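## Task

Shelf spots are labelled by a lot number on the shelf edge right under each spot, and several spots may carry the same number. Place one cardboard box from lot 451 and one from lot 434 on the desk so that nothing overhangs the desk edge. All other cardboard boxes must remain on their own shelves. If no box of a lot exists in the storeroom, leave that lot out. The robot must not fall over or finish leaning.

## Robot and tools

Robot: a simulated Hello Robot Stretch 3 with one arm. It has a two-wheel base (0.33 m long, 0.34 m wide, rounded back) that pivots about a point between its drive wheels, 0.05 m behind the front edge. A lift rides up a mast and a telescoping arm reaches out to the robot's RIGHT side; the base cannot slide sideways, so shifting the gripper forward or back means driving. With arm in and wrist folded, a turn sweeps a 0.28 m radius; an unfolded level gripper reaches past that. Loose objects may occasionally get nudged by something else.

Frames: the base frame sits on the floor midway between the drive wheels, x forward, y left, z up, in metres. hand_pose is reported in it, located where closed fingertips meet; with all wrist joints at zero its x axis is up, y points back along the arm toward the mast, z toward the rear. The odometry frame is the base frame as it was at scene start; base_odometry counts wheel turns only (slip looks like travel), heading in rad within ±3.142, left positive.

move: one action per call, for the single robot. Either give "base" and/or "joints" (optionally with "speeds", "pace", "contact_limits"), or give {"servos": "reboot"} by itself to re-enable servos that shut off. "base" holds exactly one key: {"translate_m": d}, a relative straight drive in metres from where the base last reported itself, forward positive, range -3 to 3; or {"rotate_rad": d}, a relative turn in place in radians, left positive, range -6.4 to 6.4. "joints" is a dict of absolute targets by name: lift_m 0 to 1.1 m; arm_m 0 to 0.52 m (extension); wrist_yaw_rad -1.345 to 4.42 (0 along the arm, positive swings toward the front); wrist_pitch_rad -1.57 to 0.451 (0 level, negative tips fingers down); wrist_roll_rad -2.911 to 2.918 (0 = fingers side by side, level); gripper_m -0.089 to 0.179 (bigger is wider; actual fingertip gap is about 0.007 m smaller near closed, 0.025 m smaller fully open); head_pan_rad -3.953 to 1.73 (0 forward, positive left, -1.57 faces along the arm); head_tilt_rad -1.53 to 0.419 (negative down). "pace" is "default" or "max"; "speeds" sets per-motion top speeds by the same keys, not above max. Default/max: translate 0.12/0.30 m/s, rotate 0.76/1.90 rad/s, lift 0.11/0.15 m/s, arm 0.14/0.40 m/s. The base is capped at 0.10 m/s and 0.63 rad/s unless lift_m < 0.30, arm_m < 0.03 and wrist_yaw_rad > 2.54. A move ends by 14 s (time_out). "blocking": true or omitted waits until everything rests; false returns within about half a second while motion continues, and a later move overrides only the targets it names. "cameras" picks head_camera, nav_camera, wrist_camera or "all" (omitted = all, [] = none). Unknown keys make a call invalid; out-of-range numbers get it refused, and a refusal or an unrequested stop cancels the rest of your queued move/wait/finished_scene calls for that scene.

contact_limits: per motion, placed next to its own command. arm_m: a motor_effort percent (1 to 100; negative sense when retracting). lift_m: {"down": v, "up": v}, 1 to 100, meaning extra force beyond free motion; below about 12 it may trip with nothing touched; defaults are roughly 32-47 down, 21-36 up. translate_m/rotate_rad: a wheel effort level; without one the base never contact-stops. Each wheel then stops separately, which can twist the robot.

wait: {"seconds": 0 to 10, "cameras"}; commands nothing, returns state and images, returning early when running moves settle. wait(0) shows a non-blocking move in the line "earlier move". stop: brakes every running motion and holds; braked motions read "stopped" and may keep pressing. zoom_image: {"camera", "region": [x0,y0,x1,y1]} in pixels of that camera's latest image, origin top-left, at most 504x504. finished_scene: {"scene": current scene number}; irreversible, and the result must hold without the robot.

Result lines: "move" is done or the worst status; base_status/joint_status give done, moving, off_target (resting away from target, maybe still pushing), contact_stop (that joint goes slack), time_out, torque_fault (servo off until reboot). on_its_own lists what happened uncommanded; "held at" is a target, not a reading. motor_effort in percent, positive toward higher values, with the peak of the last action in brackets; wrist pitch tops out near 45 and roll near 72. lidar_m: 12 distances from the base origin in 30-degree sectors, first straight ahead then counter-clockwise (4th left, 7th behind, 10th right), seen in a plane 0.17 m up; "-" means nothing or closer than 0.15 m; table legs show, tops do not. wrist_depth_mm and head_depth_mm: 7x7 median depths, top left first (wrist 45-1000, head 280-4000, head grid as sent sideways). turned_by_wheels vs turned_by_imu: trust the IMU if they differ by over 0.15 rad. base_tilt in degrees, forward/right positive, with a few degrees of fixed bias. "pictures" names image order. head_camera images are rotated: turn a quarter clockwise to view upright; nav_camera a quarter counterclockwise. Calibration is given per camera (K, distortion, T_world_to_cam mapping base frame to camera).

Gripping: command gripper_m below the object width to hold; to let go, go at least 0.05 over its width or fully open. Readings do not confirm a grasp. If a heavy item slips after the stall guard loosens, resend the close.

Cautions: fold or unfold the wrist (yaw to 3.0) only with lift 0.32-0.95, pitch -0.4 and roll near 0; folded, lift may go to 0.25. With yaw below -0.4 keep pitch at -0.5 or lower. Wrist and head never contact-stop and will fault after sustained strain. Pushing on something rigid with the gripper above roughly 0.45 m, or driving while snagged on something fixed, can topple the robot; if tilt appears, back the gripper off. Avoid drops, releasing moving items, slams, hard hits and forceful pushes, and keep other items on their shelves.

Each tool is called after ">>>" as a command line: name --argument value for each argument, lists and objects as JSON in quotes; but a table of rows of numbers goes row by row, as --pt "numbers of a row", without its own name.

## Session

>>> move --joints '{"head_pan_rad":-1.57,"head_tilt_rad":-0.3}' --cameras '["head_camera","nav_camera"]'

>>> move --joints '{"head_pan_rad":0,"head_tilt_rad":-0.3}' --cameras '["head_camera","nav_camera"]'

>>> move --joints '{"head_pan_rad":1.57,"head_tilt_rad":-0.3}' --cameras '["head_camera","nav_camera"]'

>>> move --joints '{"head_pan_rad":-3.1,"head_tilt_rad":-0.3}' --cameras '["head_camera","nav_camera"]'

Scene clock: 1.23 s.
move: done
base_odometry: x=+0.000 y=+0.000 heading=+0.000
turned_by_wheels: +0.000
turned_by_imu: +0.000
base_tilt: forward=-0.3 right=-1.2
lidar_m: 0.73 0.72 0.85 1.53 2.66 1.26 1.01 1.12 1.81 1.62 1.39 0.83
head_depth_mm: 1809 1798 1895 2315 2433 2048 1562 / 1926 2021 2122 2088 2106 2012 1556 / 1853 1983 2136 2251 2289 1974 1543 / 1719 1947 2056 2173 2130 1911 1544 / 1586 1861 1961 1936 1826 1830 1536 / 1499 1728 1893 1995 1918 1837 1523 / 1631 1775 1866 1960 1921 1847 1511
base_status: not commanded
joint_positions: lift_m=+0.374 arm_m=+0.001 wrist_yaw_rad=+3.009 wrist_pitch_rad=-0.462 wrist_roll_rad=+0.000 gripper_m=+0.037 head_pan_rad=-1.607 head_tilt_rad=-0.301
joint_status: all done
measured_speeds: all 0
motor_effort: left_wheel=-0.6(0.7) right_wheel=+0.3(1.1) lift_m=+23.5(23.8) arm_m=-5.2(5.4) wrist_yaw_rad=-1.0(1.1) wrist_pitch_rad=+1.9(2.1) wrist_roll_rad=-0.2(0.3) gripper_m=+0.0(0.8) head_pan_rad=+3.0(5.3) head_tilt_rad=-3.3(8.6)
hand_pose: x=+0.0076 y=+0.0712 z=+0.3774 quat_wxyz=(+0.207, +0.697, +0.116, +0.676) (m; base frame)
wrist_depth_mm: - 138 - - - 855 - / - 151 - - - 969 - / - 167 925 - - 947 - / 832 769 203 807 804 800 762 / 698 675 211 656 652 661 661 / 600 601 126 573 129 577 580 / 523 544 289 354 502 513 511
pictures: head_camera (sideways), nav_camera (sideways)
camera_calibration:
head_camera: T_world_to_cam=[[-0.0373073, 0.247586, -0.968147, 1.27574], [0.995363, -0.0767495, -0.0579833, 0.0690661], [-0.0886606, -0.965821, -0.243574, 0.27316], [0, 0, 0, 1]] pos_world=[0.00306702, -0.0467296, 1.30564]
nav_camera: T_world_to_cam=[[0.00723794, -0.271906, 0.962297, -1.20949], [-0.99967, 0.0217501, 0.0136647, 0.0384444], [-0.0246456, -0.962078, -0.271659, 0.306922], [0, 0, 0, 1]] pos_world=[0.0547502, -0.0344218, 1.24674]

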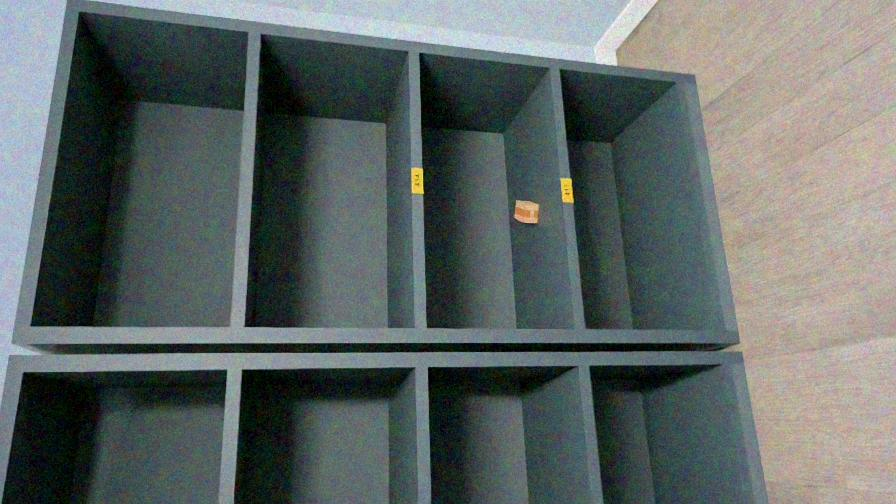

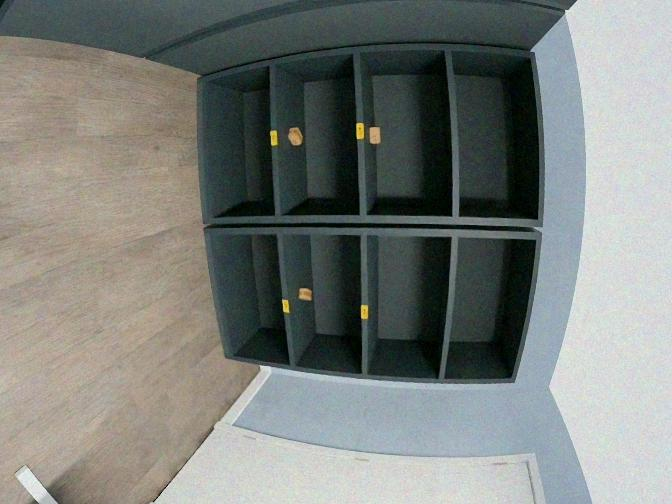

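Scene clock: 2.47 s.
move: done
base_odometry: x=+0.000 y=+0.000 heading=+0.000
turned_by_wheels: +0.000
turned_by_imu: +0.000
base_tilt: forward=-0.2 right=-1.2
lidar_m: 0.72 0.72 0.85 1.53 2.66 1.25 1.01 1.11 1.81 1.63 1.39 0.83
head_depth_mm: 663 697 737 780 826 881 944 / 647 680 717 755 803 854 915 / 635 675 704 744 779 828 882 / 617 648 680 717 760 808 858 / 603 631 663 697 737 779 826 / 590 618 648 679 715 758 803 / 579 601 630 661 699 737 779
base_status: not commanded
joint_positions: lift_m=+0.374 arm_m=+0.001 wrist_yaw_rad=+3.009 wrist_pitch_rad=-0.462 wrist_roll_rad=+0.000 gripper_m=+0.037 head_pan_rad=+0.030 head_tilt_rad=-0.301
joint_status: all done
measured_speeds: all 0
motor_effort: left_wheel=-0.1(1.0) right_wheel=+0.0(1.2) lift_m=+23.0(24.0) arm_m=-6.9(7.4) wrist_yaw_rad=+0.4(2.1) wrist_pitch_rad=+1.8(2.0) wrist_roll_rad=+0.2(0.3) gripper_m=+0.3(0.8) head_pan_rad=-1.8(5.2) head_tilt_rad=-1.2(6.0)
hand_pose: x=+0.0076 y=+0.0712 z=+0.3774 quat_wxyz=(+0.207, +0.697, +0.116, +0.676) (m; base frame)
wrist_depth_mm: - 138 - - - 858 - / - 150 - - - 973 - / - 167 914 - - 940 - / 829 771 203 815 812 796 765 / 695 677 211 662 657 668 674 / 595 596 126 574 129 581 571 / 527 539 288 352 505 513 504
pictures: head_camera (sideways), nav_camera (sideways)
camera_calibration:
head_camera: T_world_to_cam=[[-0.244576, -0.0536517, -0.968145, 1.27702], [0.0105478, 0.998262, -0.0579854, 0.0750483], [0.969573, -0.0243936, -0.243585, 0.266649], [0, 0, 0, 1]] pos_world=[0.0530007, 0.000100848, 1.30564]
nav_camera: T_world_to_cam=[[0.270831, 0.025271, 0.962295, -1.21108], [0.0446228, -0.99891, 0.0136738, 0.0320668], [0.961592, 0.039237, -0.271664, 0.300956], [0, 0, 0, 1]] pos_world=[0.037172, 0.0508286, 1.24674]

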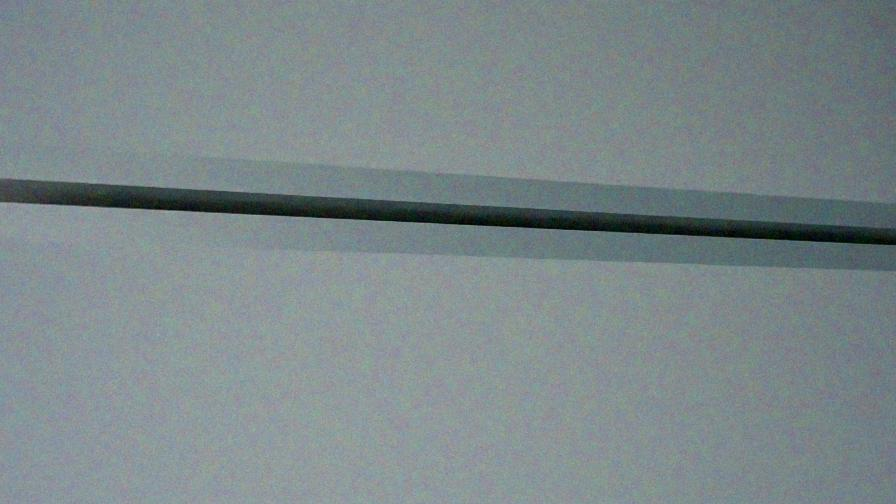

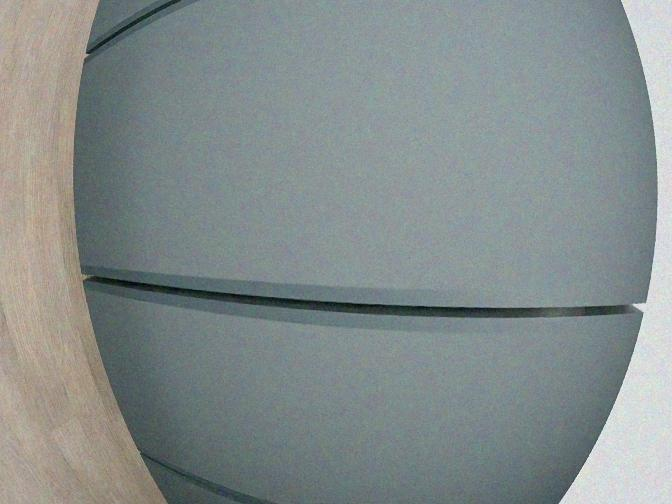

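Scene clock: 4.77 s.
move: done
base_odometry: x=+0.000 y=+0.000 heading=+0.000
turned_by_wheels: +0.000
turned_by_imu: +0.000
base_tilt: forward=-0.2 right=-1.1
lidar_m: 0.73 0.73 0.85 1.53 2.66 1.26 1.00 1.11 1.81 1.62 1.39 0.83
head_depth_mm: 1185 1202 1204 1213 1231 1248 1258 / 1540 1480 1493 1499 1515 1550 1488 / 2420 2538 2670 2824 2732 1908 1547 / 2358 2453 2616 2737 2838 2022 1533 / 2323 2417 2515 2702 2746 1980 1521 / 2279 2360 2474 2590 2696 1963 1528 / 2197 2312 2426 2525 2570 1963 1519
base_status: not commanded
joint_positions: lift_m=+0.374 arm_m=+0.001 wrist_yaw_rad=+3.009 wrist_pitch_rad=-0.462 wrist_roll_rad=+0.000 gripper_m=+0.037 head_pan_rad=+1.578 head_tilt_rad=-0.301
joint_status: all done
measured_speeds: translate_m=+0.000 rotate_rad=+0.000 lift_m=+0.000 arm_m=+0.000 wrist_yaw_rad=+0.000 wrist_pitch_rad=+0.000 wrist_roll_rad=+0.000 head_pan_rad=-0.024 head_tilt_rad=+0.000
motor_effort: left_wheel=-0.2(0.8) right_wheel=+0.4(1.1) lift_m=+23.8(24.3) arm_m=-10.0(11.0) wrist_yaw_rad=+1.1(1.5) wrist_pitch_rad=+1.9(2.0) wrist_roll_rad=-0.1(0.3) gripper_m=+0.5(1.0) head_pan_rad=-3.3(5.2) head_tilt_rad=+0.6(4.3)
hand_pose: x=+0.0076 y=+0.0712 z=+0.3774 quat_wxyz=(+0.207, +0.697, +0.116, +0.676) (m; base frame)
wrist_depth_mm: - 138 - - - 863 - / - 150 - - - 958 - / - 167 934 - - 936 - / 841 755 203 811 804 803 771 / 701 672 212 661 656 674 663 / 596 599 126 568 129 576 578 / 531 540 288 355 504 509 503
pictures: head_camera (sideways), nav_camera (sideways)
camera_calibration:
head_camera: T_world_to_cam=[[0.0480106, -0.245736, -0.968147, 1.27522], [-0.997755, 0.0335106, -0.0579846, 0.0811678], [0.0466921, 0.968757, -0.243575, 0.272344], [0, 0, 0, 1]] pos_world=[0.00704531, 0.0468117, 1.30564]
nav_camera: T_world_to_cam=[[-0.019006, 0.271351, 0.962293, -1.20931], [0.999673, 0.0216037, 0.0136524, 0.0262647], [-0.0170845, 0.962238, -0.271673, 0.306948], [0, 0, 0, 1]] pos_world=[-0.0439962, 0.0322227, 1.24674]

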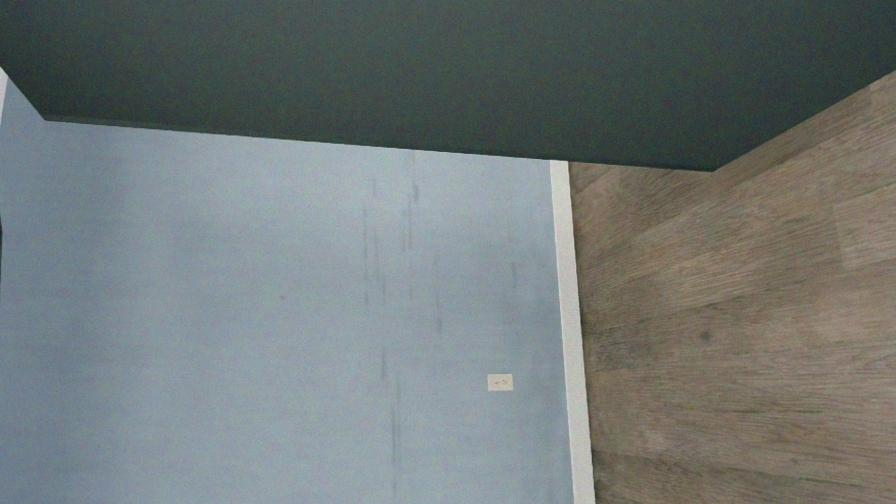

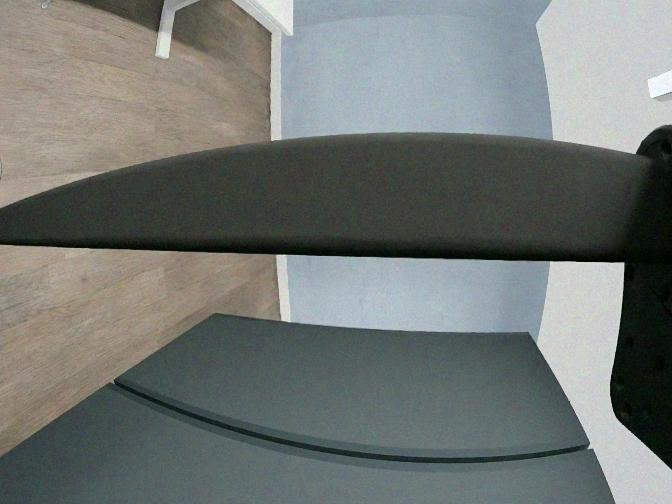

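Scene clock: 8.27 s.
move: done
base_odometry: x=+0.000 y=+0.000 heading=+0.000
turned_by_wheels: +0.000
turned_by_imu: +0.000
base_tilt: forward=-0.3 right=-1.4
lidar_m: 0.72 0.73 0.85 1.53 2.67 1.26 1.01 1.11 1.81 1.62 1.39 0.83
head_depth_mm: 1475 1568 1652 1740 1352 1075 1567 / 1448 1520 1609 1690 1334 1066 1545 / 1413 1480 1560 1642 1327 1004 1497 / 1386 1445 1519 1599 1315 997 1488 / 1350 1416 1485 1561 1309 945 1532 / 1332 1381 1453 1523 1286 938 1432 / 1302 1353 1417 1493 1530 894 1523
base_status: not commanded
joint_positions: lift_m=+0.374 arm_m=+0.001 wrist_yaw_rad=+3.009 wrist_pitch_rad=-0.462 wrist_roll_rad=+0.000 gripper_m=+0.037 head_pan_rad=-3.108 head_tilt_rad=-0.301
joint_status: all done
measured_speeds: translate_m=+0.000 rotate_rad=+0.000 lift_m=+0.000 arm_m=+0.000 wrist_yaw_rad=+0.000 wrist_pitch_rad=+0.000 wrist_roll_rad=+0.000 head_pan_rad=+0.024 head_tilt_rad=+0.000
motor_effort: left_wheel=+0.3(0.8) right_wheel=+0.3(1.1) lift_m=+24.0(24.7) arm_m=-13.3(13.7) wrist_yaw_rad=-1.0(1.6) wrist_pitch_rad=+2.0(2.1) wrist_roll_rad=+0.0(0.3) gripper_m=+0.5(1.1) head_pan_rad=+3.2(5.4) head_tilt_rad=+4.0(4.9)
hand_pose: x=+0.0076 y=+0.0712 z=+0.3774 quat_wxyz=(+0.207, +0.697, +0.116, +0.676) (m; base frame)
wrist_depth_mm: - 138 - - - 863 - / - 151 - - - 976 - / - 168 938 - - 932 - / 823 765 204 815 812 798 766 / 695 673 211 657 657 671 673 / 609 602 126 572 129 584 583 / 528 538 287 356 501 512 505
pictures: head_camera (sideways), nav_camera (sideways)
camera_calibration:
head_camera: T_world_to_cam=[[0.244411, 0.0544345, -0.968143, 1.27403], [-0.00734175, -0.998291, -0.057983, 0.0751985], [-0.969644, 0.0212796, -0.243594, 0.27849], [0, 0, 0, 1]] pos_world=[-0.0407991, -0.000207278, 1.30564]
nav_camera: T_world_to_cam=[[-0.270755, -0.0261111, 0.962294, -1.2078], [-0.0477317, 0.998767, 0.0136707, 0.0326523], [-0.961464, -0.0422305, -0.271668, 0.312628], [0, 0, 0, 1]] pos_world=[-0.0248784, -0.0509465, 1.24674]

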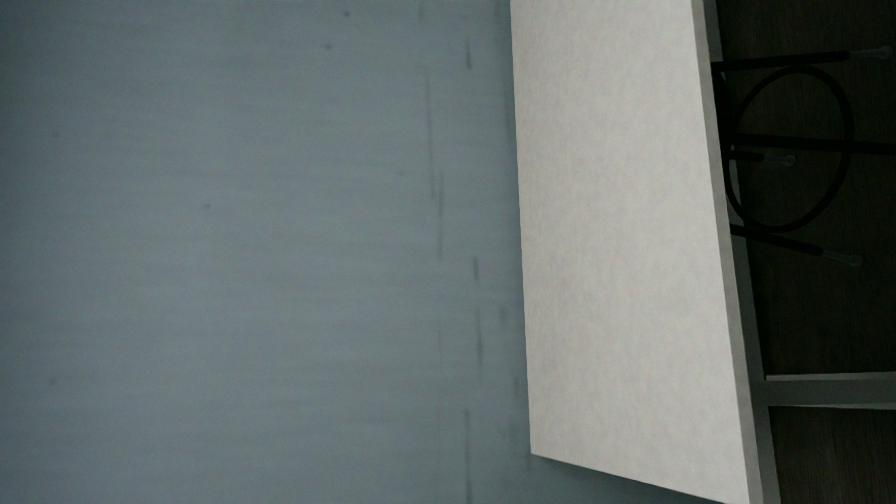

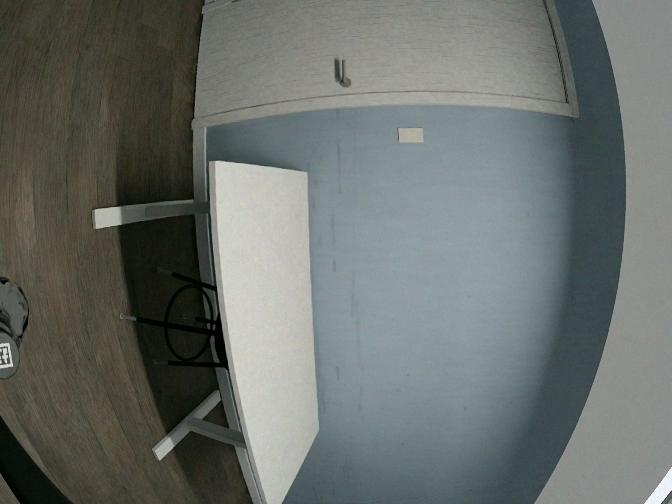

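>>> move --joints '{"head_pan_rad":-1.57,"head_tilt_rad":-0.3}' --cameras '["head_camera","nav_camera"]'

>>> zoom_image --camera "nav_camera" --region '[250, 100, 400, 200]'

>>> zoom_image --camera "nav_camera" --region '[260, 260, 410, 360]'

>>> zoom_image --camera "head_camera" --region '[390, 130, 590, 250]'

Scene clock: 27.27 s.
move: done
base_odometry: x=+0.000 y=+0.000 heading=+0.000
turned_by_wheels: +0.000
turned_by_imu: +0.000
base_tilt: forward=-0.2 right=-1.2
lidar_m: 0.72 0.73 0.85 1.53 2.65 1.25 1.01 1.11 1.81 1.63 1.39 0.82
head_depth_mm: 1860 1860 1887 1962 2070 1993 1565 / 1817 2023 2117 2244 2171 1999 1554 / 1833 1950 2074 2200 2169 1942 1548 / 1708 1914 2024 2129 2140 1898 1540 / 1427 1489 1563 1649 1839 1838 1524 / 1616 1812 1926 2017 2050 1876 1515 / 1628 1770 1861 1965 1924 1854 1523
base_status: not commanded
joint_positions: lift_m=+0.374 arm_m=+0.001 wrist_yaw_rad=+3.009 wrist_pitch_rad=-0.462 wrist_roll_rad=+0.000 gripper_m=+0.037 head_pan_rad=-1.562 head_tilt_rad=-0.300
joint_status: all done
measured_speeds: translate_m=+0.000 rotate_rad=+0.000 lift_m=+0.000 arm_m=+0.000 wrist_yaw_rad=+0.000 wrist_pitch_rad=+0.000 wrist_roll_rad=+0.000 head_pan_rad=-0.024 head_tilt_rad=+0.000
motor_effort: left_wheel=-0.4(0.8) right_wheel=-0.1(1.2) lift_m=+24.9(25.4) arm_m=-12.6(13.5) wrist_yaw_rad=-0.3(1.5) wrist_pitch_rad=+2.0(2.0) wrist_roll_rad=-0.1(0.4) gripper_m=+0.6(1.0) head_pan_rad=-2.7(5.6) head_tilt_rad=+4.8(8.0)
hand_pose: x=+0.0076 y=+0.0712 z=+0.3774 quat_wxyz=(+0.207, +0.697, +0.116, +0.676) (m; base frame)
wrist_depth_mm: - 138 - - - 860 - / - 150 - - - 983 - / - 168 915 - - 946 - / 837 767 204 808 817 791 755 / 698 675 212 663 656 670 675 / 595 597 126 575 129 573 569 / 530 535 288 355 503 513 511
pictures: head_camera (sideways), nav_camera (sideways)
camera_calibration:
head_camera: T_world_to_cam=[[-0.0484815, 0.244074, -0.968544, 1.27635], [0.997806, -0.0319365, -0.0579942, 0.0690839], [-0.0450868, -0.969231, -0.24199, 0.270833], [0, 0, 0, 1]] pos_world=[0.00515783, -0.046817, 1.30574]
nav_camera: T_world_to_cam=[[0.0194614, -0.269728, 0.96274, -1.21018], [-0.999634, -0.023338, 0.0136687, 0.0384907], [0.0187815, -0.962654, -0.270084, 0.30467], [0, 0, 0, 1]] pos_world=[0.0563063, -0.0322299, 1.24685]

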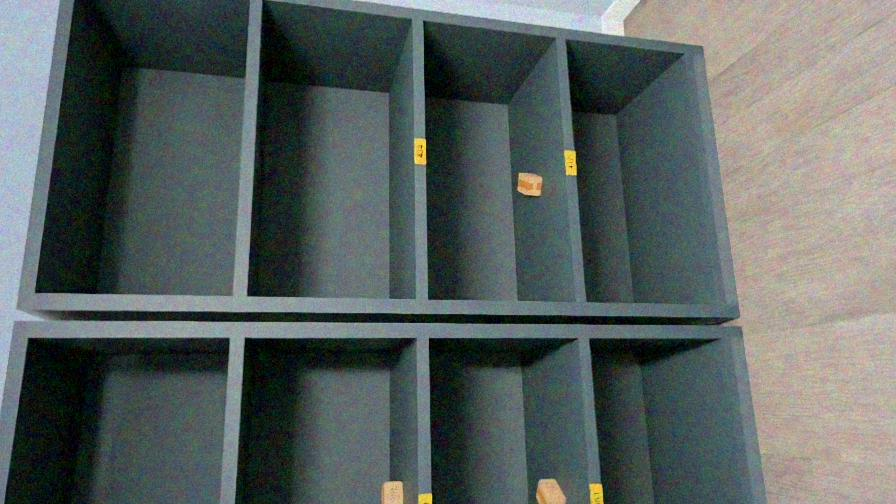

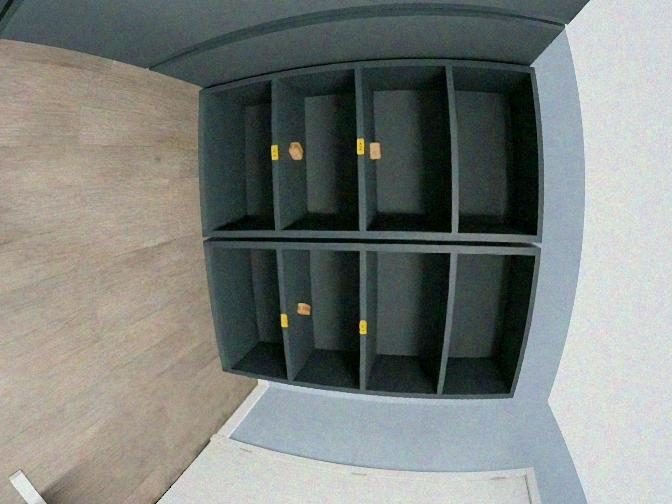

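Scaled by 3.360 from the camera's 672x504 image, which has a finer 792x594 frame.

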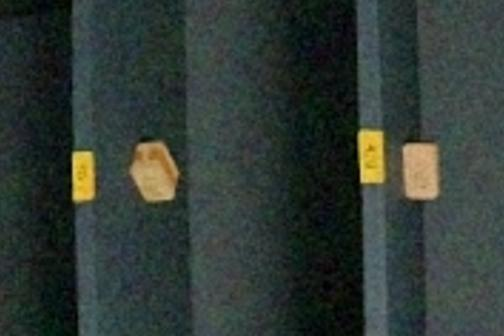

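Scaled by 3.360 from the camera's 672x504 image, which has a finer 792x594 frame.

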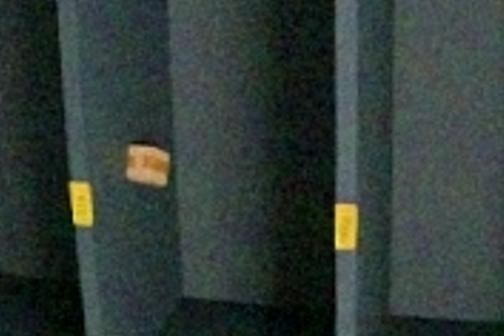

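Scaled by 2.520 from the camera's 896x504 image, which has a finer 1280x720 frame.

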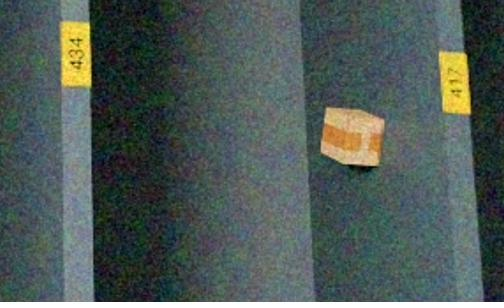

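>>> move --joints '{"head_pan_rad":-1.2,"head_tilt_rad":-0.3}' --cameras '["head_camera"]'

>>> zoom_image --camera "head_camera" --region '[360, 200, 660, 380]'

Scene clock: 34.50 s.
move: done
base_odometry: x=+0.000 y=+0.000 heading=+0.000
turned_by_wheels: +0.000
turned_by_imu: +0.000
base_tilt: forward=-0.3 right=-1.2
lidar_m: 0.73 0.73 0.85 1.53 2.66 1.26 1.01 1.11 1.81 1.62 1.39 0.83
head_depth_mm: 1417 1539 1884 1971 2050 1924 1558 / 1548 1807 1746 1615 1705 1785 1560 / 1689 1847 1956 2035 1997 1911 1550 / 1700 1877 1981 2092 2134 1898 1539 / 1725 1919 2012 2105 2112 1876 1531 / 1606 1725 1796 1846 1833 1860 1517 / 1437 1476 1505 1555 1610 1645 1516
base_status: not commanded
joint_positions: lift_m=+0.374 arm_m=+0.001 wrist_yaw_rad=+3.009 wrist_pitch_rad=-0.462 wrist_roll_rad=+0.000 gripper_m=+0.037 head_pan_rad=-1.196 head_tilt_rad=-0.300
joint_status: all done
measured_speeds: all 0
motor_effort: left_wheel=-0.2(0.8) right_wheel=+0.0(0.7) lift_m=+25.8(26.0) arm_m=-12.4(13.0) wrist_yaw_rad=-0.1(1.3) wrist_pitch_rad=+1.9(2.0) wrist_roll_rad=-0.2(0.3) gripper_m=+0.2(0.9) head_pan_rad=+2.4(5.4) head_tilt_rad=+4.0(6.2)
hand_pose: x=+0.0076 y=+0.0712 z=+0.3774 quat_wxyz=(+0.207, +0.697, +0.116, +0.676) (m; base frame)
wrist_depth_mm: - 138 - - - 862 - / - 150 - - - 989 - / - 167 934 - - 939 - / 839 766 203 814 800 795 761 / 690 667 211 667 658 669 663 / 609 600 126 572 129 584 577 / 524 533 286 353 503 513 508
pictures: head_camera (sideways)
camera_calibration:
head_camera: T_world_to_cam=[[-0.132675, 0.210514, -0.968546, 1.27689], [0.943056, 0.327538, -0.057993, 0.0693805], [0.305028, -0.921088, -0.241982, 0.268604], [0, 0, 0, 1]] pos_world=[0.0220498, -0.0441192, 1.30574]

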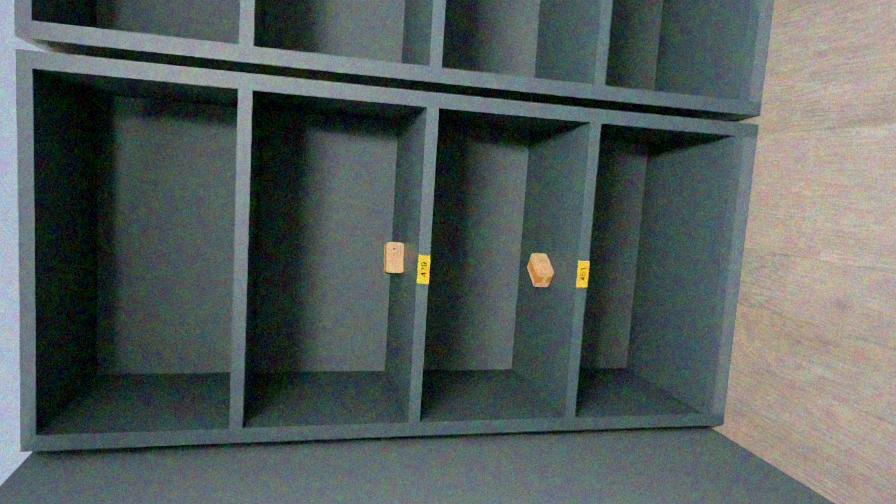

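Scaled by 1.680 from the camera's 896x504 image, which has a finer 1280x720 frame.

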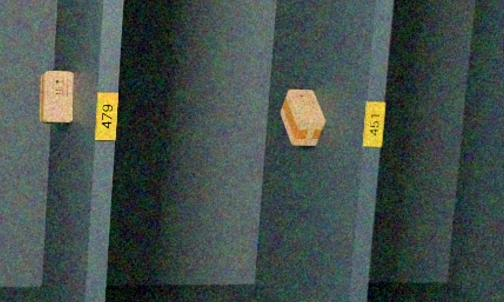

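>>> move --joints '{"lift_m":0.28,"head_pan_rad":-1.57,"head_tilt_rad":-0.3}' --pace "max" --cameras '[]'

>>> move --base '{"rotate_rad":-1.062}' --cameras '[]'

>>> move --base '{"translate_m":0.9}' --pace "max" --cameras '[]'

>>> move --base '{"rotate_rad":1.259}' --cameras '["head_camera","nav_camera"]'

Scene clock: 83.17 s.
move: done
base_odometry: x=+0.000 y=+0.000 heading=+0.000
turned_by_wheels: +0.000
turned_by_imu: +0.000
base_tilt: forward=-0.2 right=-1.2
lidar_m: 0.72 0.73 0.85 1.53 2.66 1.26 1.01 1.11 1.81 1.63 1.39 0.83
head_depth_mm: 1796 1819 1878 1974 2430 2033 1562 / 1913 2023 2135 2177 2185 2022 1550 / 1825 1967 2100 2233 2308 1939 1544 / 1707 1919 2049 2152 2125 1883 1530 / 1423 1482 1578 1675 1731 1807 1528 / 1618 1807 1924 2018 2063 1872 1537 / 1625 1782 1871 1950 1924 1862 1525
base_status: not commanded
joint_positions: lift_m=+0.280 arm_m=+0.001 wrist_yaw_rad=+3.009 wrist_pitch_rad=-0.463 wrist_roll_rad=+0.000 gripper_m=+0.037 head_pan_rad=-1.580 head_tilt_rad=-0.300
joint_status: all done
measured_speeds: translate_m=+0.000 rotate_rad=+0.000 lift_m=+0.000 arm_m=+0.000 wrist_yaw_rad=+0.000 wrist_pitch_rad=+0.000 wrist_roll_rad=+0.000 head_pan_rad=+0.024 head_tilt_rad=+0.000
motor_effort: left_wheel=+0.0(0.7) right_wheel=+0.5(1.1) lift_m=+25.4(26.8) arm_m=-12.3(12.9) wrist_yaw_rad=+0.6(1.6) wrist_pitch_rad=+2.2(2.2) wrist_roll_rad=+0.0(0.3) gripper_m=+0.1(0.9) head_pan_rad=+3.7(4.8) head_tilt_rad=+2.8(5.6)
hand_pose: x=+0.0076 y=+0.0711 z=+0.2827 quat_wxyz=(+0.208, +0.697, +0.117, +0.676) (m; base frame)
wrist_depth_mm: - 138 - - - 858 - / - 151 - - - 917 - / 850 167 744 815 805 791 749 / 685 631 204 663 659 643 640 / 564 555 211 534 532 545 545 / 486 296 126 285 128 475 471 / 261 267 248 258 401 413 412
pictures: none
No camera images: "cameras" was empty.

Scene clock: 85.87 s.
move: done
base_odometry: x=+0.000 y=+0.000 heading=-1.062
turned_by_wheels: -1.062
turned_by_imu: -1.044
base_tilt: forward=-0.3 right=-1.3
lidar_m: 1.40 0.83 0.72 0.73 0.85 1.52 2.66 1.26 1.01 1.11 1.81 1.63
head_depth_mm: 1297 1343 1404 1467 1352 929 1513 / 1330 1385 1446 1513 1334 922 1456 / 1360 1424 1490 1559 1620 962 1547 / 1396 1458 1522 1615 1685 1776 1544 / 1430 1492 1567 1640 1730 1827 1530 / 1473 1545 1622 1709 1803 1868 1528 / 1518 1587 1678 1764 1869 1903 1515
base_status: done
joint_positions: lift_m=+0.280 arm_m=+0.001 wrist_yaw_rad=+3.009 wrist_pitch_rad=-0.463 wrist_roll_rad=+0.000 gripper_m=+0.037 head_pan_rad=-1.570 head_tilt_rad=-0.300
joint_status: not commanded
measured_speeds: all 0
motor_effort: left_wheel=+8.2(11.7) right_wheel=-10.0(13.1) lift_m=+29.7(31.0) arm_m=-12.5(13.7) wrist_yaw_rad=-1.1(1.7) wrist_pitch_rad=+2.1(2.2) wrist_roll_rad=+0.0(0.3) gripper_m=+0.7(1.0) head_pan_rad=+3.6(4.2) head_tilt_rad=+1.5(2.7)
hand_pose: x=+0.0076 y=+0.0711 z=+0.2827 quat_wxyz=(+0.208, +0.697, +0.117, +0.676) (m; base frame)
wrist_depth_mm: - 138 - - - - - / - 151 161 - - - - / 835 167 210 784 765 763 723 / 687 621 202 661 646 652 643 / 569 562 212 537 536 550 547 / 487 296 126 285 129 472 468 / 261 267 247 257 399 419 418
pictures: none
No camera images: "cameras" was empty.

Scene clock: 90.20 s.
move: done
base_odometry: x=+0.439 y=-0.786 heading=-1.062
turned_by_wheels: +0.000
turned_by_imu: +0.000
base_tilt: forward=-0.4 right=-1.2
lidar_m: 0.86 0.54 0.47 0.48 0.56 0.99 3.49 1.60 1.79 1.56 0.87 0.89
head_depth_mm: 1494 1560 1620 1684 1757 1866 1563 / 1528 1594 1655 1732 1838 1894 1565 / 1569 1649 1714 1796 1889 1959 1531 / 1628 1695 1784 1846 1951 1990 1530 / 1683 1764 1845 1934 2044 2004 1528 / 1710 1785 1852 1960 1644 1722 1524 / 1343 1391 1469 1524 1598 1724 1472
base_status: done
joint_positions: lift_m=+0.280 arm_m=+0.001 wrist_yaw_rad=+3.009 wrist_pitch_rad=-0.463 wrist_roll_rad=+0.000 gripper_m=+0.037 head_pan_rad=-1.570 head_tilt_rad=-0.300
joint_status: not commanded
measured_speeds: all 0
motor_effort: left_wheel=+1.7(16.5) right_wheel=+7.6(10.6) lift_m=+26.9(30.0) arm_m=-11.8(13.4) wrist_yaw_rad=-0.7(1.9) wrist_pitch_rad=+2.1(2.2) wrist_roll_rad=-0.2(0.4) gripper_m=+0.8(1.1) head_pan_rad=+3.5(4.0) head_tilt_rad=+0.0(2.4)
hand_pose: x=+0.0076 y=+0.0711 z=+0.2827 quat_wxyz=(+0.208, +0.697, +0.117, +0.676) (m; base frame)
wrist_depth_mm: - 139 - - - - - / 647 150 161 - - - - / 746 167 176 - - - 510 / 674 631 198 635 615 607 568 / 562 560 211 541 530 544 539 / 490 296 126 286 129 472 474 / 263 267 247 256 403 414 415
pictures: none
No camera images: "cameras" was empty.

Scene clock: 93.13 s.
move: done
base_odometry: x=+0.439 y=-0.786 heading=+0.197
turned_by_wheels: +1.259
turned_by_imu: +1.238
base_tilt: forward=-0.3 right=-1.3
lidar_m: 0.47 0.49 0.65 1.62 1.74 1.60 1.79 1.57 0.88 1.21 0.70 0.50
head_depth_mm: 1042 947 1058 1047 915 1028 966 / 1057 977 1156 1197 909 1211 993 / 1047 1013 1153 1187 895 1209 954 / 1044 1056 1150 1174 886 1196 947 / 1036 1062 1137 1167 874 1194 944 / 1033 881 1135 1158 863 1185 937 / 1024 912 1123 1151 857 1174 934
base_status: done
joint_positions: lift_m=+0.280 arm_m=+0.001 wrist_yaw_rad=+3.009 wrist_pitch_rad=-0.463 wrist_roll_rad=+0.000 gripper_m=+0.037 head_pan_rad=-1.570 head_tilt_rad=-0.300
joint_status: not commanded
measured_speeds: all 0
motor_effort: left_wheel=-9.4(12.5) right_wheel=+8.9(13.0) lift_m=+25.1(27.9) arm_m=-13.1(13.7) wrist_yaw_rad=-1.3(1.3) wrist_pitch_rad=+2.2(2.2) wrist_roll_rad=-0.3(0.3) gripper_m=+0.8(0.9) head_pan_rad=+2.4(3.9) head_tilt_rad=-0.1(1.1)
hand_pose: x=+0.0076 y=+0.0711 z=+0.2827 quat_wxyz=(+0.208, +0.697, +0.117, +0.676) (m; base frame)
wrist_depth_mm: - 138 - - - - - / - 151 - - - - - / 856 167 755 809 812 765 - / 681 623 203 670 649 646 - / 567 561 212 542 531 544 528 / 492 297 126 285 128 472 470 / 261 268 247 257 401 417 415
pictures: head_camera (sideways), nav_camera (sideways)
camera_calibration:
head_camera: T_world_to_cam=[[-0.0465017, 0.244428, -0.968552, 1.27635], [0.997521, -0.0399042, -0.057963, 0.0689867], [-0.0528171, -0.968846, -0.241967, 0.27084], [0, 0, 0, 1]] pos_world=[0.00484182, -0.0468206, 1.30574]
nav_camera: T_world_to_cam=[[0.0173008, -0.269879, 0.962739, -1.21019], [-0.99979, -0.0152589, 0.0136892, 0.0384807], [0.0109959, -0.962773, -0.270087, 0.304647], [0, 0, 0, 1]] pos_world=[0.05606, -0.032712, 1.24685]

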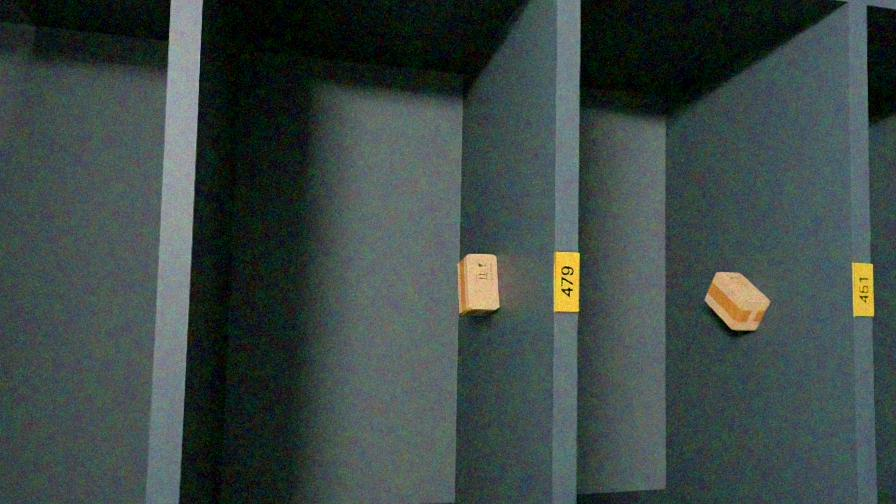

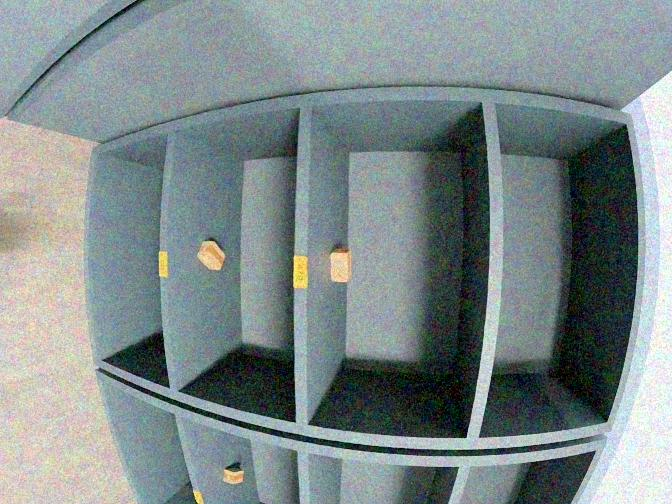

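>>> zoom_image --camera "head_camera" --region '[670, 240, 810, 360]'

Scaled by 3.600 from the camera's 896x504 image, which has a finer 1280x720 frame.

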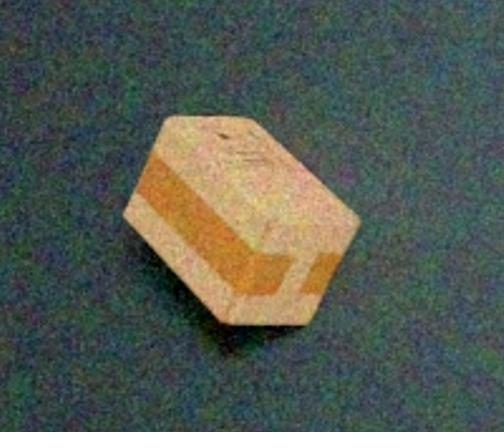

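>>> move --joints '{"lift_m":0.65,"wrist_pitch_rad":-0.4,"head_tilt_rad":-0.6}' --pace "max" --cameras '[]'

>>> move --joints '{"wrist_yaw_rad":0.0,"gripper_m":0.15}' --cameras '[]'

>>> move --joints '{"wrist_pitch_rad":-0.6}' --cameras '[]'

>>> move --joints '{"wrist_yaw_rad":-0.5}'

Scene clock: 149.03 s.
move: done
base_odometry: x=+0.439 y=-0.786 heading=+0.197
turned_by_wheels: +0.000
turned_by_imu: +0.000
base_tilt: forward=-0.4 right=-1.2
lidar_m: 0.47 0.49 0.65 1.62 1.74 1.59 1.79 1.56 0.87 1.21 0.70 0.50
head_depth_mm: 995 1067 922 1053 1046 1172 1250 / 1002 1097 907 1339 1148 1343 1242 / 997 1100 896 1336 1135 1394 1239 / 994 1091 883 1326 1125 1391 1229 / 991 1085 873 1314 1113 1377 1224 / 981 1078 856 1300 1105 1363 1217 / 982 1077 851 1291 1061 1313 1215
base_status: not commanded
joint_positions: lift_m=+0.650 arm_m=+0.001 wrist_yaw_rad=+3.009 wrist_pitch_rad=-0.419 wrist_roll_rad=+0.000 gripper_m=+0.037 head_pan_rad=-1.570 head_tilt_rad=-0.601
joint_status: all done
measured_speeds: all 0
motor_effort: left_wheel=-9.1(9.7) right_wheel=+9.1(9.9) lift_m=+28.2(33.8) arm_m=-11.6(13.1) wrist_yaw_rad=+0.1(1.9) wrist_pitch_rad=+3.0(5.6) wrist_roll_rad=+0.1(0.3) gripper_m=+0.4(0.9) head_pan_rad=+2.7(3.3) head_tilt_rad=+3.7(5.8)
hand_pose: x=+0.0083 y=+0.0768 z=+0.6625 quat_wxyz=(+0.193, +0.699, +0.101, +0.681) (m; base frame)
wrist_depth_mm: - 137 - - - - - / - 148 - - - - - / - 163 - - - - - / - 188 207 - - - - / - - 204 - - - - / 955 939 128 914 129 - - / 826 836 266 835 809 814 -
pictures: none
No camera images: "cameras" was empty.

Scene clock: 151.53 s.
move: done
base_odometry: x=+0.439 y=-0.786 heading=+0.197
turned_by_wheels: +0.000
turned_by_imu: +0.000
base_tilt: forward=-0.4 right=-1.3
lidar_m: 0.47 0.49 0.65 1.62 1.74 1.60 1.79 1.56 0.87 1.21 0.70 0.50
head_depth_mm: 992 1068 926 1052 1046 1168 1249 / 1000 1100 914 1336 1101 1341 1243 / 997 1092 900 1346 1099 1402 1233 / 992 1092 885 1327 1090 1378 1226 / 992 1085 873 1318 1079 1366 1202 / 982 1082 860 1301 1075 1364 1209 / 983 1073 846 1289 1066 1316 1211
base_status: not commanded
joint_positions: lift_m=+0.650 arm_m=+0.001 wrist_yaw_rad=+0.003 wrist_pitch_rad=-0.419 wrist_roll_rad=+0.000 gripper_m=+0.150 head_pan_rad=-1.570 head_tilt_rad=-0.600
joint_status: all done
measured_speeds: all 0
motor_effort: left_wheel=-8.5(9.5) right_wheel=+8.0(9.7) lift_m=+22.9(28.5) arm_m=-11.6(12.2) wrist_yaw_rad=-2.5(6.3) wrist_pitch_rad=+3.1(3.2) wrist_roll_rad=+0.0(0.3) gripper_m=+0.8(82.7) head_pan_rad=+2.6(3.3) head_tilt_rad=+4.0(4.2)
hand_pose: x=-0.0208 y=-0.3698 z=+0.6624 quat_wxyz=(+0.692, +0.148, -0.691, -0.146) (m; base frame)
wrist_depth_mm: - - - - - - - / - - - 691 - - 521 / - - - - - - 560 / - - - - - - - / - 149 - - - 142 - / - 126 - - - 124 - / - 791 824 809 802 781 114
pictures: none
No camera images: "cameras" was empty.

Scene clock: 152.40 s.
move: done
base_odometry: x=+0.439 y=-0.786 heading=+0.197
turned_by_wheels: +0.000
turned_by_imu: +0.000
base_tilt: forward=-0.3 right=-1.2
lidar_m: 0.47 0.49 0.65 1.61 1.74 1.60 1.79 1.57 0.87 1.21 0.70 0.50
head_depth_mm: 992 1066 927 1055 1045 1170 1248 / 999 1103 912 1331 1107 1337 1245 / 1006 1092 898 1332 1098 1393 1235 / 994 1096 886 1327 1084 1387 1230 / 992 1084 871 1318 1081 1383 1224 / 989 1081 859 1301 1070 1373 1218 / 981 1075 847 1292 1063 1317 1204
base_status: not commanded
joint_positions: lift_m=+0.650 arm_m=+0.001 wrist_yaw_rad=+0.003 wrist_pitch_rad=-0.610 wrist_roll_rad=+0.000 gripper_m=+0.150 head_pan_rad=-1.570 head_tilt_rad=-0.600
joint_status: all done
measured_speeds: all 0
motor_effort: left_wheel=-8.8(9.4) right_wheel=+8.4(9.6) lift_m=+24.0(24.1) arm_m=-11.0(11.6) wrist_yaw_rad=-3.4(4.0) wrist_pitch_rad=+1.4(4.2) wrist_roll_rad=-0.1(0.3) gripper_m=+0.9(1.2) head_pan_rad=+2.4(3.1) head_tilt_rad=+3.1(4.2)
hand_pose: x=-0.0209 y=-0.3418 z=+0.6222 quat_wxyz=(+0.675, +0.213, -0.674, -0.211) (m; base frame)
wrist_depth_mm: - - - - - - 522 / - - - - - - 592 / - - - - - - - / - - - - - 788 - / - 147 893 889 877 811 864 / - 125 824 821 817 124 783 / - 720 727 738 733 699 114
pictures: none
No camera images: "cameras" was empty.

Scene clock: 153.57 s.
move: done
base_odometry: x=+0.439 y=-0.786 heading=+0.197
turned_by_wheels: +0.000
turned_by_imu: +0.000
base_tilt: forward=-0.2 right=-1.2
lidar_m: 0.47 0.49 0.65 1.61 1.74 1.60 1.79 1.56 0.87 1.21 0.70 0.50
head_depth_mm: 992 1065 923 1052 1039 1164 1254 / 1001 1103 913 1324 1106 1333 1238 / 996 1094 897 1339 1095 1398 1238 / 995 1088 885 1324 1089 1388 1231 / 986 1084 875 1314 1074 1374 1222 / 984 1084 857 1300 1069 1367 1218 / 981 1076 847 1283 1067 1314 1213
base_status: not commanded
joint_positions: lift_m=+0.650 arm_m=+0.001 wrist_yaw_rad=-0.497 wrist_pitch_rad=-0.610 wrist_roll_rad=+0.000 gripper_m=+0.150 head_pan_rad=-1.570 head_tilt_rad=-0.600
joint_status: all done
measured_speeds: all 0
motor_effort: left_wheel=-8.8(9.3) right_wheel=+9.3(9.7) lift_m=+25.4(25.4) arm_m=-9.9(11.5) wrist_yaw_rad=-3.7(6.6) wrist_pitch_rad=+1.3(1.4) wrist_roll_rad=-0.2(0.3) gripper_m=+0.6(1.0) head_pan_rad=+2.1(3.1) head_tilt_rad=+3.2(4.5)
hand_pose: x=-0.1151 y=-0.3180 z=+0.6222 quat_wxyz=(+0.602, +0.040, -0.706, -0.372) (m; base frame)
wrist_depth_mm: 546 - - 608 - - - / - - - - - - - / - - - - - - - / - - - 960 - - - / - 146 879 898 911 896 894 / - 126 817 809 815 125 792 / 716 714 745 735 729 698 114
pictures: head_camera (sideways), nav_camera (sideways), wrist_camera
camera_calibration:
head_camera: T_world_to_cam=[[-0.046745, 0.520036, -0.852864, 1.12538], [0.997505, -0.020924, -0.0674311, 0.0812864], [-0.0529119, -0.853888, -0.51776, 0.629695], [0, 0, 0, 1]] pos_world=[0.0048408, -0.0458485, 1.29131]
nav_camera: T_world_to_cam=[[0.0175721, -0.542577, 0.839822, -1.0498], [-0.999786, -0.0186871, 0.00884611, 0.0448073], [0.0108942, -0.839798, -0.542789, 0.659571], [0, 0, 0, 1]] pos_world=[0.0560593, -0.0148504, 1.23925]
wrist_camera: T_world_to_cam=[[-0.893029, 0.448859, -0.031998, 0.0664654], [0.345313, 0.63795, -0.688316, 0.703456], [-0.288544, -0.625736, -0.724705, 0.384935], [0, 0, 0, 1]] pos_world=[-0.0724862, -0.237736, 0.765291]

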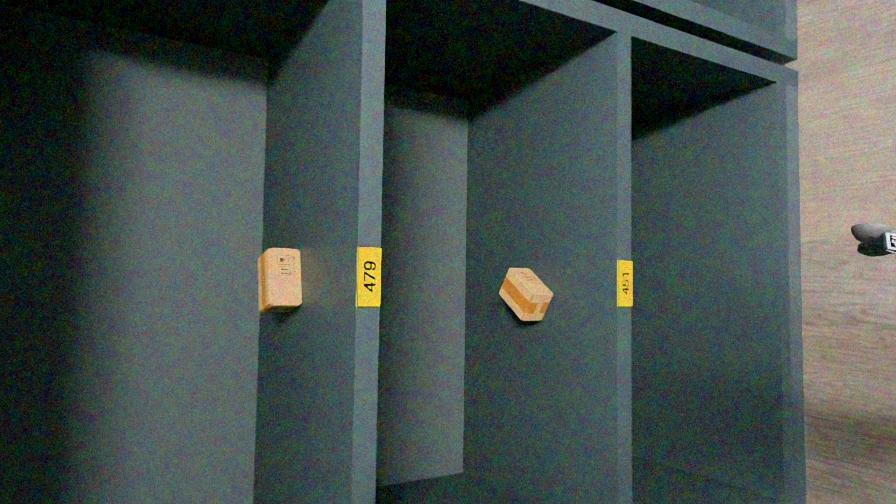

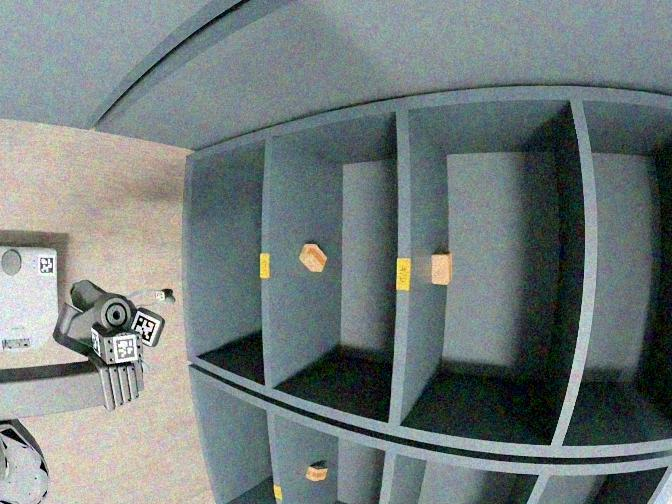

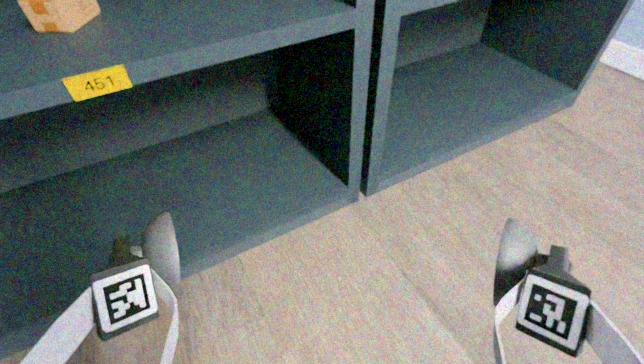

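>>> move --base '{"rotate_rad":-1.144}' --cameras '[]'

>>> move --base '{"translate_m":0.3625}' --cameras '[]'

>>> move --base '{"rotate_rad":1.15}'

Scene clock: 177.63 s.
move: done
base_odometry: x=+0.439 y=-0.786 heading=-0.947
turned_by_wheels: -1.144
turned_by_imu: -1.125
base_tilt: forward=-0.3 right=-1.2
lidar_m: 0.77 0.51 0.47 0.48 0.60 1.27 2.47 1.60 1.79 1.56 0.87 1.14
head_depth_mm: 1432 1552 1699 1873 1879 1501 1246 / 1482 1627 1763 1966 1869 1497 1237 / 1556 1698 1858 2070 1849 1483 1234 / 1625 1783 1980 2156 1828 1466 1226 / 1624 1490 1639 1854 1819 1457 1227 / 1322 1417 1630 1664 1709 1460 1218 / 1382 1468 1698 1411 1627 1402 1216
base_status: done
joint_positions: lift_m=+0.650 arm_m=+0.001 wrist_yaw_rad=-0.497 wrist_pitch_rad=-0.610 wrist_roll_rad=+0.000 gripper_m=+0.150 head_pan_rad=-1.570 head_tilt_rad=-0.600
joint_status: not commanded
measured_speeds: all 0
motor_effort: left_wheel=+7.7(12.1) right_wheel=-9.7(12.8) lift_m=+30.4(31.2) arm_m=-12.9(13.7) wrist_yaw_rad=-2.1(4.5) wrist_pitch_rad=+1.4(1.5) wrist_roll_rad=-0.2(0.4) gripper_m=+0.5(1.1) head_pan_rad=+2.1(3.2) head_tilt_rad=+3.3(4.0)
hand_pose: x=-0.1151 y=-0.3179 z=+0.6221 quat_wxyz=(+0.602, +0.040, -0.706, -0.372) (m; base frame)
wrist_depth_mm: - - - - - - - / - - - - - - - / - - - - - - - / - - - - - - - / 943 928 916 936 900 914 882 / 835 125 834 812 812 124 779 / 711 718 739 718 732 704 114
pictures: none
No camera images: "cameras" was empty.

Scene clock: 182.40 s.
move: done
base_odometry: x=+0.651 y=-1.080 heading=-0.947
turned_by_wheels: +0.000
turned_by_imu: +0.000
base_tilt: forward=-0.5 right=-1.1
lidar_m: 0.51 0.36 0.34 0.34 0.43 0.89 2.38 1.89 1.92 0.71 0.72 0.88
head_depth_mm: 1558 1698 1830 2009 1875 1503 1250 / 1619 1765 1937 2129 1869 1487 1234 / 1299 1422 1926 2151 1854 1479 1227 / 1344 1421 1611 1529 1744 1472 1228 / 1396 1488 1024 1393 1209 1372 1224 / 613 656 717 792 895 1036 1149 / 558 616 693 771 925 876 1118
base_status: done
joint_positions: lift_m=+0.650 arm_m=+0.001 wrist_yaw_rad=-0.497 wrist_pitch_rad=-0.610 wrist_roll_rad=+0.000 gripper_m=+0.150 head_pan_rad=-1.570 head_tilt_rad=-0.600
joint_status: not commanded
measured_speeds: all 0
motor_effort: left_wheel=+3.4(12.0) right_wheel=+7.0(10.3) lift_m=+26.7(30.6) arm_m=-11.8(13.3) wrist_yaw_rad=-2.0(4.4) wrist_pitch_rad=+1.4(1.6) wrist_roll_rad=-0.2(0.3) gripper_m=+0.6(1.1) head_pan_rad=+1.8(2.4) head_tilt_rad=+2.7(3.7)
hand_pose: x=-0.1151 y=-0.3179 z=+0.6221 quat_wxyz=(+0.602, +0.040, -0.706, -0.372) (m; base frame)
wrist_depth_mm: - - - - - - - / - - - - - - - / - - - - - - - / 579 - - - - - - / - 149 940 897 927 895 889 / - 126 813 815 810 124 783 / - 717 737 731 730 698 114
pictures: none
No camera images: "cameras" was empty.

Scene clock: 185.33 s.
move: done
base_odometry: x=+0.651 y=-1.080 heading=+0.203
turned_by_wheels: +1.150
turned_by_imu: +1.130
base_tilt: forward=-0.3 right=-1.3
lidar_m: 0.33 0.34 0.46 1.16 2.86 1.90 1.92 0.71 0.78 0.88 0.49 0.35
head_depth_mm: 719 792 855 603 1039 883 792 / 718 789 850 598 996 880 789 / 716 786 837 591 1020 850 786 / 713 783 830 588 1015 866 762 / 712 778 826 581 1011 864 778 / 706 779 823 574 1002 860 752 / 707 766 794 570 842 834 747
base_status: done
joint_positions: lift_m=+0.650 arm_m=+0.001 wrist_yaw_rad=-0.497 wrist_pitch_rad=-0.610 wrist_roll_rad=+0.000 gripper_m=+0.150 head_pan_rad=-1.570 head_tilt_rad=-0.600
joint_status: not commanded
measured_speeds: all 0
motor_effort: left_wheel=-8.8(12.8) right_wheel=+9.3(11.8) lift_m=+23.5(26.4) arm_m=-12.6(13.3) wrist_yaw_rad=-4.3(4.3) wrist_pitch_rad=+1.5(1.6) wrist_roll_rad=+0.1(0.3) gripper_m=+0.5(1.2) head_pan_rad=+1.8(2.5) head_tilt_rad=+1.7(2.9)
hand_pose: x=-0.1151 y=-0.3179 z=+0.6221 quat_wxyz=(+0.602, +0.040, -0.706, -0.372) (m; base frame)
wrist_depth_mm: - - 421 - - - - / - - 383 - - - 472 / - - - - - - - / 317 315 319 328 - - - / 286 279 294 - - 142 879 / 258 125 - - - 124 789 / - 119 - - 719 699 114
pictures: head_camera (sideways), nav_camera (sideways), wrist_camera
camera_calibration:
head_camera: T_world_to_cam=[[-0.0467541, 0.519846, -0.85298, 1.12552], [0.997504, -0.0209349, -0.0674346, 0.0812905], [-0.0529127, -0.854003, -0.51757, 0.629444], [0, 0, 0, 1]] pos_world=[0.00484077, -0.0458495, 1.29131]
nav_camera: T_world_to_cam=[[0.017519, -0.54239, 0.839944, -1.04994], [-0.999787, -0.0186566, 0.00880551, 0.0448581], [0.0108945, -0.839919, -0.542602, 0.659337], [0, 0, 0, 1]] pos_world=[0.0560593, -0.0148511, 1.23925]
wrist_camera: T_world_to_cam=[[-0.892822, 0.449273, -0.0319908, 0.0665702], [0.34577, 0.638152, -0.6879, 0.703151], [-0.28864, -0.625233, -0.7251, 0.385278], [0, 0, 0, 1]] pos_world=[-0.0724865, -0.237737, 0.765192]

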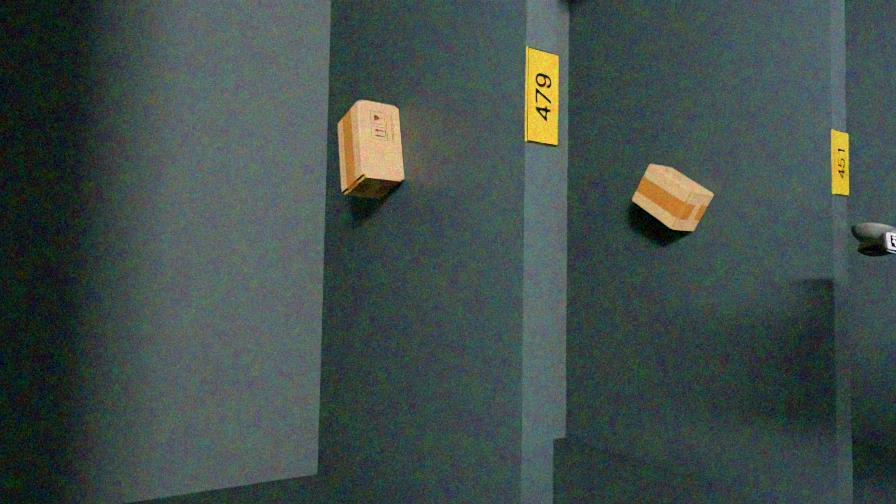

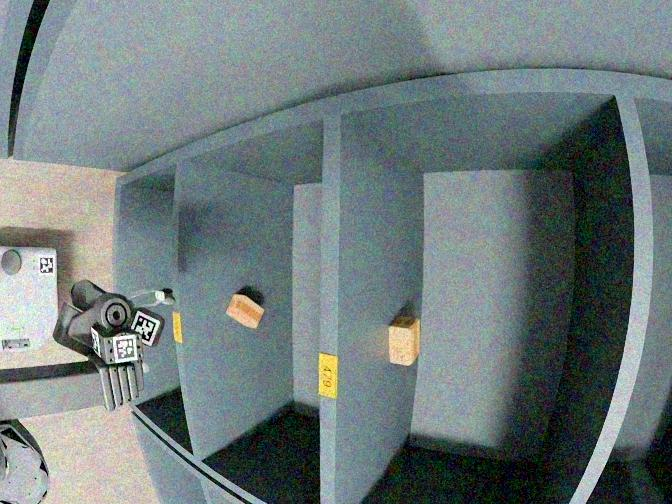

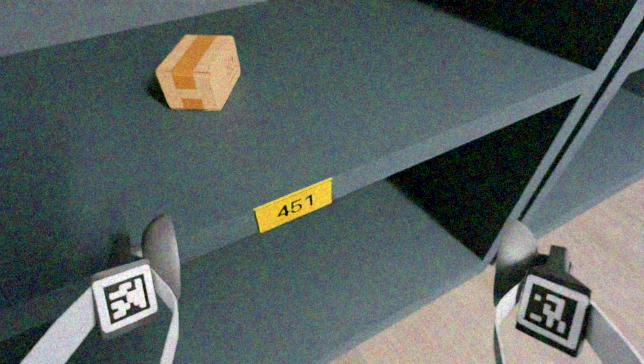

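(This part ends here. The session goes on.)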